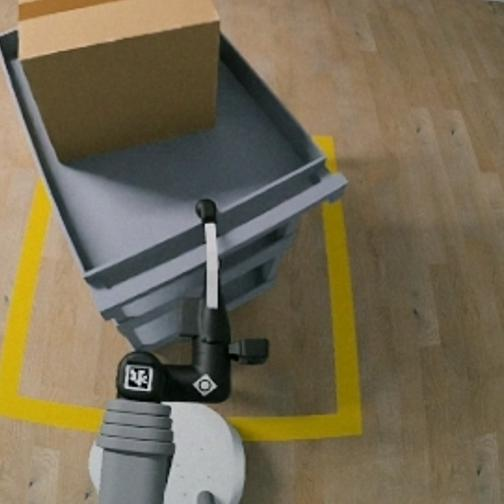

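{"method": "move", "body": {
  "r1": {"base":{"translate_m":-0.05,"strafe_m":0.13},"pace":"slow"},
  "blocking": false,
  "cameras": []
}}

{"method": "wait", "body": {
  "seconds": 10,
  "cameras": ["r1_head_left_camera","r1_head_right_camera","r1_head_camera"]
}}

{"method": "zoom_image", "body": {
  "camera": "r1_head_left_camera",
  "region": [150, 300, 340, 490]
}}

{"method": "zoom_image", "body": {
  "camera": "r1_head_right_camera",
  "region": [130, 300, 320, 490]
}}

Scene clock: 839.37 s.
move: r1 moving
r1.base_odometry: x=-0.391 y=+2.658 heading=-2.367
r1.turned_by_wheels: +0.000
r1.turned_by_imu: +0.000
r1.base_tilt: forward=-1.6 right=+1.3
r1.lidar_m: 0.28 0.30 2.80 2.02 0.69 0.48 0.45 0.47 0.68 1.81 2.07 0.45
r1.base_status: translate_m moving; strafe_m moving
r1.joint_positions: lift_m=+0.672 arm_m=+0.000 wrist_yaw_rad=+0.007 wrist_pitch_rad=+0.013 wrist_roll_rad=+1.568 gripper_m=-0.029
r1.joint_status: not commanded
r1.measured_speeds: translate_m=-0.019 strafe_m=+0.046 rotate_rad=+0.001 lift_m=+0.000 arm_m=+0.000 wrist_yaw_rad=-0.028 wrist_pitch_rad=+0.000 wrist_roll_rad=+0.000
r1.motor_effort: lift_m=+17(18) arm_m=-4(4) wheel_0=-9(10) wheel_1=+6(7) wheel_2=+6(7)
r1.servo_current: wrist_yaw_rad=46(91) wrist_pitch_rad=65(72) wrist_roll_rad=65(65) gripper_m=98(98)
r1.hand_pose: x=+0.4599 y=-0.0855 z=+0.8466 quat_wxyz=(+0.708, +0.706, +0.007, -0.002)
r1.wrist_depth_mm: - - - - - 1430 1118 / - - - - 314 1499 1098 / - - - 250 260 1618 1205 / - - - 231 239 1756 - / - 421 424 213 216 788 - / - 402 399 198 199 158 - / - 150 177 187 187 153 -
r2.base_odometry: x=-2.952 y=+0.134 heading=-2.826
r2.turned_by_wheels: +0.000
r2.turned_by_imu: +0.000
r2.base_tilt: forward=-0.7 right=+0.0
r2.lidar_m: 0.32 1.87 3.22 3.25 4.06 4.52 2.57 1.66 1.50 1.55 1.42 1.28
r2.base_status: not commanded
r2.joint_positions: lift_m=+0.930 arm_m=+0.000 wrist_yaw_rad=+0.025 wrist_pitch_rad=+0.001 wrist_roll_rad=+0.000 gripper_m=-0.029
r2.joint_status: not commanded
r2.measured_speeds: all 0
r2.motor_effort: lift_m=+19(20) arm_m=+5(5) wheel_0=+23(23) wheel_1=+2(2) wheel_2=+3(3)
r2.servo_current: wrist_yaw_rad=150(169) wrist_pitch_rad=39(46) wrist_roll_rad=39(46) gripper_m=78(85)
r2.contact_limits: translate_m 0.7
r2.hand_pose: x=+0.4613 y=-0.0802 z=+1.1078 quat_wxyz=(+1.000, +0.000, +0.001, +0.013)
r2.wrist_depth_mm: 146 185 138 - - - - / 146 186 138 - - - - / 146 186 138 - - - - / 146 186 139 - - - - / 141 194 140 - - - - / 145 166 142 182 - - - / 139 182 221 - - - -

Scene clock: 841.53 s.
earlier move: r1 done
r1.base_odometry: x=-0.276 y=+2.605 heading=-2.368
r1.turned_by_wheels: -0.001
r1.turned_by_imu: -0.001
r1.base_tilt: forward=-1.6 right=+1.3
r1.lidar_m: 0.27 0.28 2.68 1.83 0.62 0.43 0.42 0.43 0.61 1.65 2.21 0.44
r1.base_status: done
r1.joint_positions: lift_m=+0.672 arm_m=+0.000 wrist_yaw_rad=-0.007 wrist_pitch_rad=+0.013 wrist_roll_rad=+1.567 gripper_m=-0.029
r1.joint_status: not commanded
r1.measured_speeds: all 0
r1.motor_effort: lift_m=+17(18) arm_m=+4(4) wheel_0=-10(13) wheel_1=+3(7) wheel_2=-4(7)
r1.servo_current: wrist_yaw_rad=59(91) wrist_pitch_rad=72(78) wrist_roll_rad=46(72) gripper_m=91(98)
r1.hand_pose: x=+0.4586 y=-0.0895 z=+0.8466 quat_wxyz=(+0.708, +0.706, +0.002, -0.007)
r1.wrist_depth_mm: - - - 259 285 291 300 / - - - 248 254 1661 1182 / - - - 234 236 1661 - / - - - 219 219 1983 - / - 407 407 204 207 - - / - 399 180 193 195 156 - / - 150 178 185 187 - -
r2.base_odometry: x=-2.952 y=+0.134 heading=-2.826
r2.turned_by_wheels: +0.000
r2.turned_by_imu: +0.000
r2.base_tilt: forward=-0.7 right=+0.0
r2.lidar_m: 0.33 1.87 3.24 3.25 4.05 4.53 2.58 1.68 1.53 1.54 1.40 1.27
r2.base_status: not commanded
r2.joint_positions: lift_m=+0.930 arm_m=+0.000 wrist_yaw_rad=+0.025 wrist_pitch_rad=+0.001 wrist_roll_rad=+0.000 gripper_m=-0.029
r2.joint_status: not commanded
r2.measured_speeds: all 0
r2.on_its_own: wrist_yaw_rad is at rest, and its servo_current (150 mA) is outside its rest range (0 to 104 mA)
r2.motor_effort: lift_m=+19(20) arm_m=+5(5) wheel_0=+23(24) wheel_1=+2(2) wheel_2=+3(3)
r2.servo_current: wrist_yaw_rad=150(169) wrist_pitch_rad=39(46) wrist_roll_rad=39(59) gripper_m=72(85)
r2.contact_limits: translate_m 0.7
r2.hand_pose: x=+0.4613 y=-0.0802 z=+1.1078 quat_wxyz=(+1.000, +0.000, +0.001, +0.013)
r2.wrist_depth_mm: 145 185 138 - - - - / 146 185 138 - - - - / 146 186 138 - - - - / 146 186 139 - - - - / 141 194 140 - - - - / 145 167 142 182 - - - / 139 183 222 - - - -
wait: 2.17 of 10 s (r1 has come to rest)
pictures: r1_head_camera, r1_head_left_camera, r1_head_right_camera
Images, in order (width x height): r1_head_camera 420x560, r1_head_left_camera 420x672, r1_head_right_camera 420x672.

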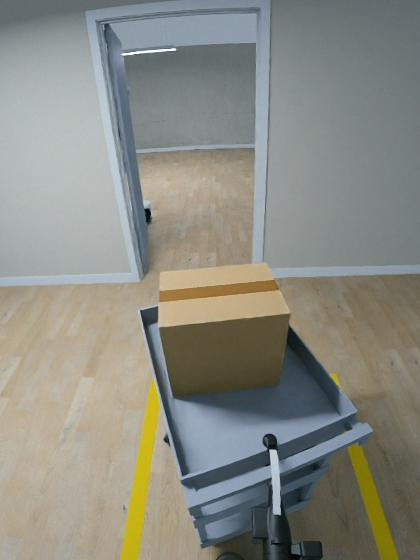

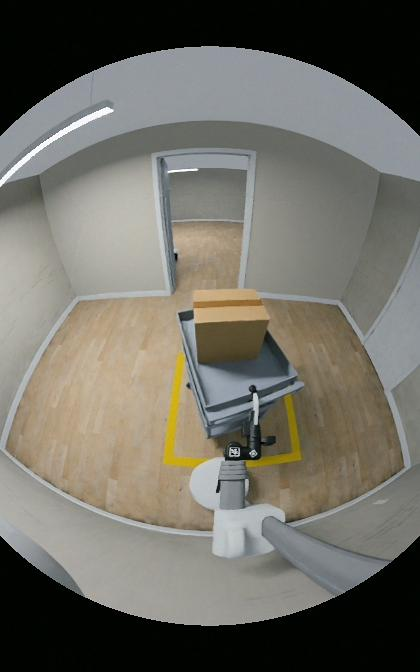

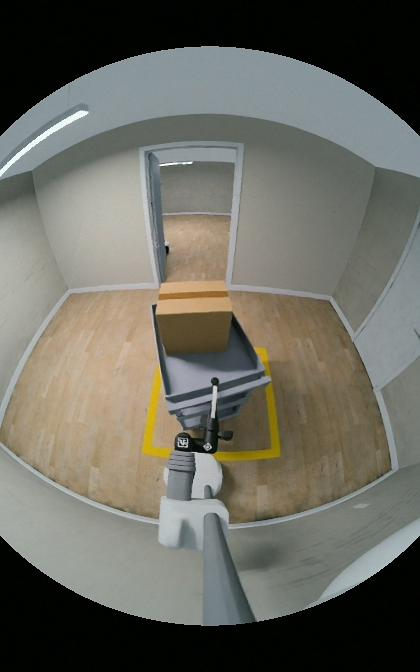

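Scaled by 2.653 (camera's finer frame: 600x960).

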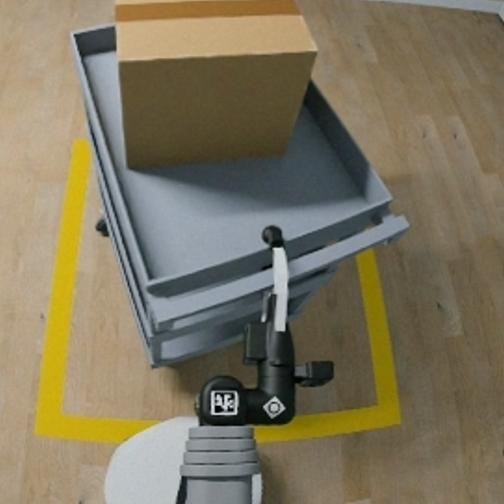

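Scaled by 2.653 (camera's finer frame: 600x960).

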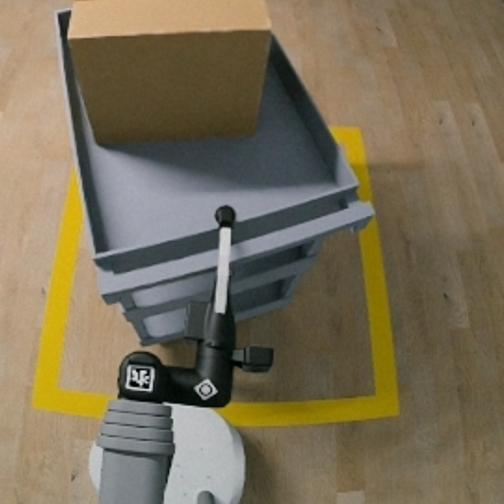

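{"method": "move", "body": {
  "r1": {"joints":{"gripper_m":0.13}},
  "blocking": false,
  "cameras": []
}}

{"method": "wait", "body": {
  "seconds": 3,
  "cameras": []
}}

{"method": "move", "body": {
  "r1": {"base":{"translate_m":-0.13},"pace":"slow"},
  "blocking": false,
  "cameras": []
}}

{"method": "wait", "body": {
  "seconds": 4,
  "cameras": ["r1_head_camera","r1_head_left_camera","r1_head_right_camera"]
}}

{"method": "move", "body": {
  "r2": {"base":{"translate_m":0.35},"pace":"slow"},
  "blocking": false,
  "cameras": []
}}

{"method": "wait", "body": {
  "seconds": 6,
  "cameras": ["r2_head_right_camera","r1_head_left_camera"]
}}

Scene clock: 850.60 s.
move: r1 moving
r1.base_odometry: x=-0.276 y=+2.605 heading=-2.368
r1.turned_by_wheels: +0.000
r1.turned_by_imu: +0.000
r1.base_tilt: forward=-1.6 right=+1.3
r1.lidar_m: 0.29 0.30 2.66 1.84 0.64 0.43 0.42 0.44 0.62 1.68 2.22 0.43
r1.base_status: not commanded
r1.joint_positions: lift_m=+0.672 arm_m=+0.000 wrist_yaw_rad=-0.007 wrist_pitch_rad=+0.013 wrist_roll_rad=+1.567 gripper_m=-0.004
r1.joint_status: gripper_m moving
r1.measured_speeds: all 0
r1.motor_effort: lift_m=+17(18) arm_m=+4(4) wheel_0=-8(10) wheel_1=+2(3) wheel_2=-5(5)
r1.servo_current: wrist_yaw_rad=59(72) wrist_pitch_rad=72(72) wrist_roll_rad=39(65) gripper_m=46(85)
r1.hand_pose: x=+0.4586 y=-0.0895 z=+0.8466 quat_wxyz=(+0.708, +0.706, +0.002, -0.007)
r1.wrist_depth_mm: - - - - 290 293 301 / - - - 250 259 1661 1255 / - - - 236 238 1708 - / - - - 218 223 1756 - / - 413 413 206 210 - - / - 402 181 195 198 161 - / - 155 177 187 190 - -
r2.base_odometry: x=-2.952 y=+0.134 heading=-2.826
r2.turned_by_wheels: +0.000
r2.turned_by_imu: +0.000
r2.base_tilt: forward=-0.7 right=+0.0
r2.lidar_m: 0.30 1.88 3.22 3.27 4.07 4.51 2.56 1.68 1.51 1.53 1.43 1.28
r2.base_status: not commanded
r2.joint_positions: lift_m=+0.930 arm_m=+0.000 wrist_yaw_rad=+0.025 wrist_pitch_rad=+0.001 wrist_roll_rad=+0.000 gripper_m=-0.029
r2.joint_status: not commanded
r2.measured_speeds: all 0
r2.motor_effort: lift_m=+19(19) arm_m=+4(5) wheel_0=+23(23) wheel_1=+2(2) wheel_2=+3(3)
r2.servo_current: wrist_yaw_rad=156(176) wrist_pitch_rad=39(46) wrist_roll_rad=46(52) gripper_m=78(78)
r2.contact_limits: translate_m 0.7
r2.hand_pose: x=+0.4613 y=-0.0802 z=+1.1078 quat_wxyz=(+1.000, +0.000, +0.001, +0.013)
r2.wrist_depth_mm: 145 185 138 - - - - / 146 186 138 - - - - / 146 186 138 - - - - / 146 187 139 - - - - / 141 194 140 - - - - / 145 167 143 182 - - - / 139 183 222 - - - -

Scene clock: 852.47 s.
earlier move: r1 done
r1.base_odometry: x=-0.276 y=+2.605 heading=-2.368
r1.turned_by_wheels: +0.000
r1.turned_by_imu: +0.000
r1.base_tilt: forward=-1.6 right=+1.3
r1.lidar_m: 0.30 0.40 2.69 1.85 0.63 0.45 0.42 0.44 0.64 1.65 2.21 0.46
r1.base_status: not commanded
r1.joint_positions: lift_m=+0.672 arm_m=+0.000 wrist_yaw_rad=-0.007 wrist_pitch_rad=+0.006 wrist_roll_rad=+1.568 gripper_m=+0.130
r1.joint_status: all done
r1.measured_speeds: all 0
r1.motor_effort: lift_m=+18(18) arm_m=+4(4) wheel_0=-5(10) wheel_1=+2(3) wheel_2=-5(5)
r1.servo_current: wrist_yaw_rad=52(78) wrist_pitch_rad=52(85) wrist_roll_rad=52(72) gripper_m=39(91)
r1.hand_pose: x=+0.4586 y=-0.0895 z=+0.8485 quat_wxyz=(+0.708, +0.706, +0.000, -0.005)
r1.wrist_depth_mm: - - - - 315 324 325 / - - - - - 1756 1229 / - - - 255 265 1708 - / - - - 242 249 - - / - 439 436 228 229 - - / - 209 424 214 211 185 - / - 410 410 143 205 - -
r2.base_odometry: x=-2.952 y=+0.134 heading=-2.826
r2.turned_by_wheels: +0.000
r2.turned_by_imu: +0.000
r2.base_tilt: forward=-0.7 right=+0.0
r2.lidar_m: 0.32 1.87 3.23 3.27 4.07 4.51 2.52 1.67 1.51 1.55 1.41 1.28
r2.base_status: not commanded
r2.joint_positions: lift_m=+0.930 arm_m=+0.000 wrist_yaw_rad=+0.025 wrist_pitch_rad=+0.001 wrist_roll_rad=+0.000 gripper_m=-0.029
r2.joint_status: not commanded
r2.measured_speeds: all 0
r2.on_its_own: wrist_yaw_rad is at rest, and its servo_current (156 mA) is outside its rest range (0 to 104 mA)
r2.motor_effort: lift_m=+20(20) arm_m=+4(5) wheel_0=+23(23) wheel_1=+2(2) wheel_2=+3(3)
r2.servo_current: wrist_yaw_rad=156(176) wrist_pitch_rad=33(52) wrist_roll_rad=46(59) gripper_m=78(85)
r2.contact_limits: translate_m 0.7
r2.hand_pose: x=+0.4613 y=-0.0802 z=+1.1078 quat_wxyz=(+1.000, +0.000, +0.001, +0.013)
r2.wrist_depth_mm: 146 186 138 - - - - / 146 186 138 - - - - / 146 186 138 - - - - / 146 186 139 - - - - / 141 194 141 - - - - / 145 167 142 182 - - - / 139 183 222 - - - -
wait: 1.87 of 3 s (r1 has come to rest)

Scene clock: 852.97 s.
move: r1 moving
r1.base_odometry: x=-0.267 y=+2.614 heading=-2.368
r1.turned_by_wheels: +0.000
r1.turned_by_imu: +0.000
r1.base_tilt: forward=-1.6 right=+1.2
r1.lidar_m: 0.33 0.39 2.68 1.78 0.60 0.43 0.39 0.41 0.62 1.59 2.19 0.45
r1.base_status: translate_m moving
r1.joint_positions: lift_m=+0.672 arm_m=+0.000 wrist_yaw_rad=-0.003 wrist_pitch_rad=+0.004 wrist_roll_rad=+1.568 gripper_m=+0.130
r1.joint_status: not commanded
r1.measured_speeds: translate_m=-0.048 strafe_m=+0.001 rotate_rad=+0.003 lift_m=+0.000 arm_m=+0.000 wrist_yaw_rad=+0.012 wrist_pitch_rad=+0.000 wrist_roll_rad=+0.000
r1.motor_effort: lift_m=+17(18) arm_m=+4(4) wheel_0=-8(8) wheel_1=-3(8) wheel_2=+6(6)
r1.servo_current: wrist_yaw_rad=46(59) wrist_pitch_rad=46(52) wrist_roll_rad=39(59) gripper_m=46(46)
r1.hand_pose: x=+0.4590 y=-0.0884 z=+0.8492 quat_wxyz=(+0.708, +0.706, +0.000, -0.003)
r1.wrist_depth_mm: - - - - 324 327 327 / - - - - - 1661 1229 / - - - - 274 1756 - / - - - 250 255 - - / - 449 442 235 236 - - / - 200 433 220 223 195 - / - 421 424 144 211 - -
r2.base_odometry: x=-2.952 y=+0.134 heading=-2.826
r2.turned_by_wheels: +0.000
r2.turned_by_imu: +0.000
r2.base_tilt: forward=-0.7 right=+0.0
r2.lidar_m: 0.32 1.87 3.18 3.26 4.05 4.50 2.57 1.67 1.52 1.54 1.42 1.28
r2.base_status: not commanded
r2.joint_positions: lift_m=+0.930 arm_m=+0.000 wrist_yaw_rad=+0.025 wrist_pitch_rad=+0.001 wrist_roll_rad=+0.000 gripper_m=-0.029
r2.joint_status: not commanded
r2.measured_speeds: all 0
r2.motor_effort: lift_m=+19(19) arm_m=+4(5) wheel_0=+23(24) wheel_1=+2(2) wheel_2=+3(3)
r2.servo_current: wrist_yaw_rad=156(169) wrist_pitch_rad=39(39) wrist_roll_rad=46(52) gripper_m=85(85)
r2.contact_limits: translate_m 0.7
r2.hand_pose: x=+0.4613 y=-0.0802 z=+1.1078 quat_wxyz=(+1.000, +0.000, +0.001, +0.013)
r2.wrist_depth_mm: 146 186 138 - - - - / 146 186 138 - - - - / 146 186 138 - - - - / 146 186 139 - - - - / 140 193 140 - - - - / 145 167 142 182 - - - / 139 183 221 - - - -

Scene clock: 855.07 s.
earlier move: r1 done
r1.base_odometry: x=-0.183 y=+2.696 heading=-2.368
r1.turned_by_wheels: +0.000
r1.turned_by_imu: +0.000
r1.base_tilt: forward=-1.6 right=+1.3
r1.lidar_m: 0.41 0.76 2.65 1.30 0.44 0.32 0.27 0.31 0.43 1.19 2.23 0.55
r1.base_status: done
r1.joint_positions: lift_m=+0.672 arm_m=+0.000 wrist_yaw_rad=-0.003 wrist_pitch_rad=+0.004 wrist_roll_rad=+1.568 gripper_m=+0.130
r1.joint_status: not commanded
r1.measured_speeds: all 0
r1.motor_effort: lift_m=+18(18) arm_m=+4(4) wheel_0=-4(8) wheel_1=-2(8) wheel_2=+3(7)
r1.servo_current: wrist_yaw_rad=65(78) wrist_pitch_rad=46(52) wrist_roll_rad=46(65) gripper_m=46(52)
r1.hand_pose: x=+0.4590 y=-0.0882 z=+0.8492 quat_wxyz=(+0.708, +0.706, +0.000, -0.002)
r1.wrist_depth_mm: - - - - - 1708 1229 / - - - 415 445 452 442 / - - - 334 - 1863 - / - - - - - - - / - - 564 289 355 - - / - 211 549 272 211 196 - / - 530 530 140 - - -
r2.base_odometry: x=-2.952 y=+0.134 heading=-2.826
r2.turned_by_wheels: +0.000
r2.turned_by_imu: +0.000
r2.base_tilt: forward=-0.7 right=+0.0
r2.lidar_m: 0.31 1.87 3.22 3.25 4.06 4.53 2.56 1.66 1.52 1.55 1.42 1.28
r2.base_status: not commanded
r2.joint_positions: lift_m=+0.930 arm_m=+0.000 wrist_yaw_rad=+0.025 wrist_pitch_rad=+0.001 wrist_roll_rad=+0.000 gripper_m=-0.029
r2.joint_status: not commanded
r2.measured_speeds: all 0
r2.on_its_own: wrist_yaw_rad is at rest, and its servo_current (163 mA) is outside its rest range (0 to 104 mA)
r2.motor_effort: lift_m=+19(20) arm_m=+4(5) wheel_0=+23(24) wheel_1=+2(2) wheel_2=+3(3)
r2.servo_current: wrist_yaw_rad=163(169) wrist_pitch_rad=39(46) wrist_roll_rad=39(59) gripper_m=72(85)
r2.contact_limits: translate_m 0.7
r2.hand_pose: x=+0.4613 y=-0.0802 z=+1.1078 quat_wxyz=(+1.000, +0.000, +0.001, +0.013)
r2.wrist_depth_mm: 146 186 138 - - - - / 146 185 138 - - - - / 146 186 138 - - - - / 146 186 139 - - - - / 141 193 140 - - - - / 145 166 143 182 - - - / 139 183 222 - - - -
wait: 2.10 of 4 s (r1 has come to rest)
Images, in order (width x height): r1_head_camera 420x560, r1_head_left_camera 420x672, r1_head_right_camera 420x672.

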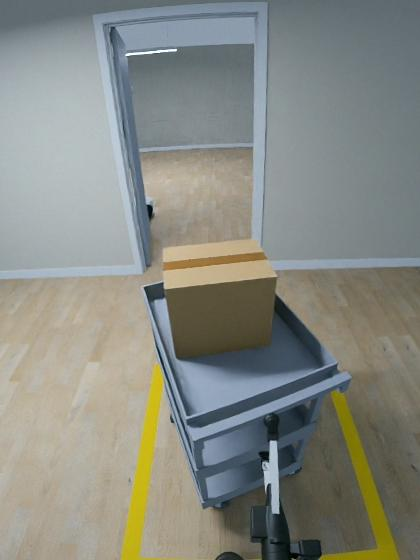

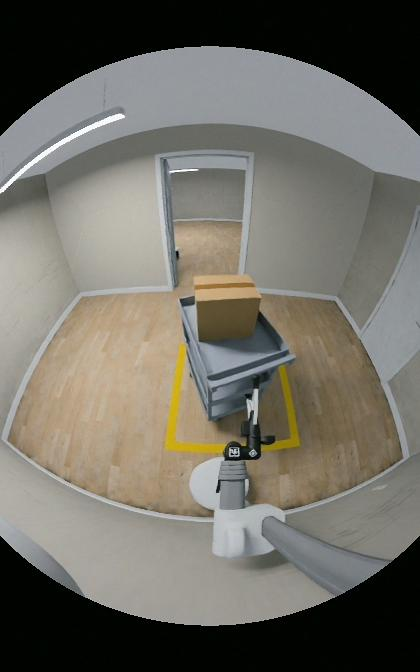

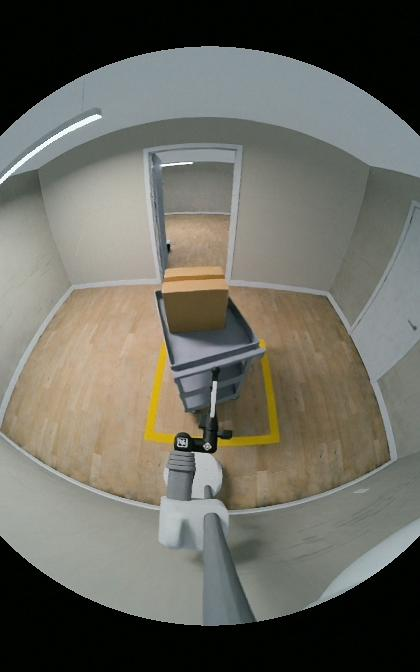

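Scene clock: 855.57 s.
move: r2 moving
r1: as last shown
r1.lidar_m: 0.44 0.74 2.67 1.33 0.43 0.31 0.28 0.30 0.42 1.19 2.23 0.52
r1.motor_effort: lift_m=+18(18) arm_m=+4(4) wheel_0=-4(4) wheel_1=-2(2) wheel_2=+3(3)
r1.servo_current: wrist_yaw_rad=46(65) wrist_pitch_rad=46(46) wrist_roll_rad=52(65) gripper_m=46(46)
r1.wrist_depth_mm: - - - - - 1661 1160 / - - - 413 449 449 442 / - - - 334 - 1863 - / - - - - - - - / - - 564 287 357 - - / - 211 544 271 211 196 - / - 535 530 140 - - -
r2.base_odometry: x=-2.963 y=+0.130 heading=-2.825
r2.turned_by_wheels: +0.001
r2.turned_by_imu: +0.032
r2.base_tilt: forward=-0.7 right=+0.1
r2.lidar_m: 0.31 1.85 3.20 3.25 4.16 4.52 2.45 1.67 1.52 1.56 1.37 1.27
r2.base_status: translate_m moving
r2.joint_positions: lift_m=+0.930 arm_m=+0.000 wrist_yaw_rad=+0.020 wrist_pitch_rad=+0.001 wrist_roll_rad=+0.000 gripper_m=-0.029
r2.joint_status: not commanded
r2.measured_speeds: translate_m=+0.052 strafe_m=-0.014 rotate_rad=+0.009 lift_m=+0.000 arm_m=+0.000 wrist_yaw_rad=+0.000 wrist_pitch_rad=+0.000 wrist_roll_rad=+0.000
r2.motor_effort: lift_m=+19(20) arm_m=+5(5) wheel_0=+21(25) wheel_1=+6(14) wheel_2=-13(13)
r2.servo_current: wrist_yaw_rad=124(169) wrist_pitch_rad=33(46) wrist_roll_rad=46(59) gripper_m=72(78)
r2.hand_pose: x=+0.4609 y=-0.0816 z=+1.1078 quat_wxyz=(+1.000, +0.000, +0.001, +0.010)
r2.wrist_depth_mm: 132 168 134 142 - - - / 133 169 136 134 - - - / 133 177 206 135 - - - / 133 177 205 - - - - / 133 169 141 - - - - / 128 161 177 153 168 - - / 131 154 214 - - - -

Scene clock: 861.00 s.
earlier move: r2 done
r1.base_odometry: x=-0.183 y=+2.696 heading=-2.368
r1.turned_by_wheels: +0.000
r1.turned_by_imu: +0.000
r1.base_tilt: forward=-1.6 right=+1.2
r1.lidar_m: 0.44 0.78 2.70 1.31 0.42 0.29 0.28 0.32 0.44 1.18 2.23 0.56
r1.base_status: not commanded
r1.joint_positions: lift_m=+0.672 arm_m=+0.000 wrist_yaw_rad=-0.003 wrist_pitch_rad=+0.004 wrist_roll_rad=+1.568 gripper_m=+0.130
r1.joint_status: not commanded
r1.measured_speeds: all 0
r1.motor_effort: lift_m=+18(18) arm_m=+4(4) wheel_0=-4(5) wheel_1=-2(2) wheel_2=+2(3)
r1.servo_current: wrist_yaw_rad=52(72) wrist_pitch_rad=46(52) wrist_roll_rad=52(72) gripper_m=39(52)
r1.hand_pose: x=+0.4590 y=-0.0882 z=+0.8492 quat_wxyz=(+0.708, +0.706, +0.000, -0.002)
r1.wrist_depth_mm: - - - - - 1708 1182 / - - - 413 445 452 442 / - - - 334 - 1863 - / - - - - - - - / - - 564 287 357 - - / - 211 549 272 212 196 - / - 530 530 141 - - -
r2.base_odometry: x=-3.284 y=+0.025 heading=-2.824
r2.turned_by_wheels: +0.001
r2.turned_by_imu: +0.599
r2.base_tilt: forward=-0.7 right=+0.0
r2.lidar_m: 0.38 2.87 3.00 4.03 4.67 2.72 1.96 1.86 1.67 1.16 0.78 0.51
r2.base_status: done
r2.joint_positions: lift_m=+0.930 arm_m=+0.000 wrist_yaw_rad=+0.024 wrist_pitch_rad=+0.001 wrist_roll_rad=+0.000 gripper_m=-0.029
r2.joint_status: not commanded
r2.measured_speeds: translate_m=+0.000 strafe_m=+0.000 rotate_rad=-0.001 lift_m=+0.000 arm_m=+0.000 wrist_yaw_rad=+0.000 wrist_pitch_rad=+0.000 wrist_roll_rad=+0.000
r2.on_its_own: wrist_yaw_rad is at rest, and its servo_current (143 mA) is outside its rest range (0 to 104 mA)
r2.motor_effort: lift_m=+19(20) arm_m=-4(11) wheel_0=+12(32) wheel_1=+3(18) wheel_2=+11(19)
r2.servo_current: wrist_yaw_rad=143(169) wrist_pitch_rad=39(46) wrist_roll_rad=46(65) gripper_m=59(78)
r2.hand_pose: x=+0.4613 y=-0.0806 z=+1.1078 quat_wxyz=(+1.000, +0.000, +0.001, +0.012)
r2.wrist_depth_mm: - - 236 239 239 242 - / - - 239 239 242 243 245 / - - 239 241 243 245 247 / - - 240 244 244 248 247 / - - 242 204 246 248 249 / - - 177 167 246 249 250 / - - 246 - 248 251 252
wait: 5.43 of 6 s (r2 has come to rest)
pictures: r1_head_left_camera, r2_head_right_camera
Images, in order (width x height): r1_head_left_camera 420x672, r2_head_right_camera 420x672.

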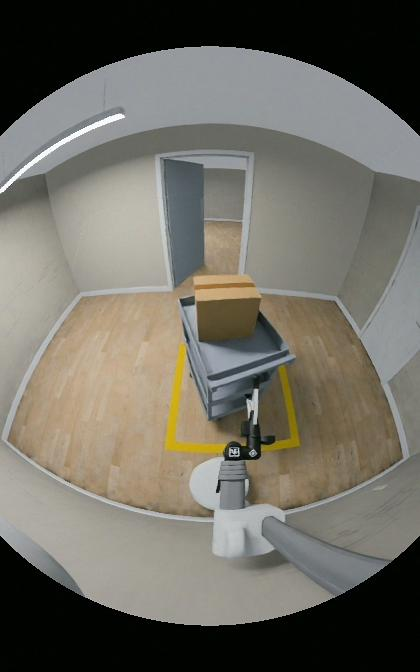

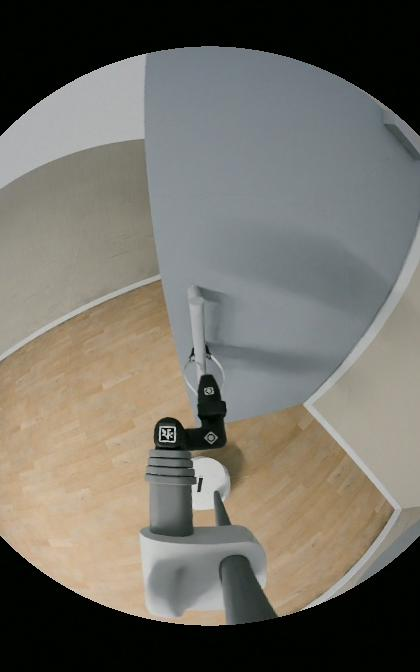

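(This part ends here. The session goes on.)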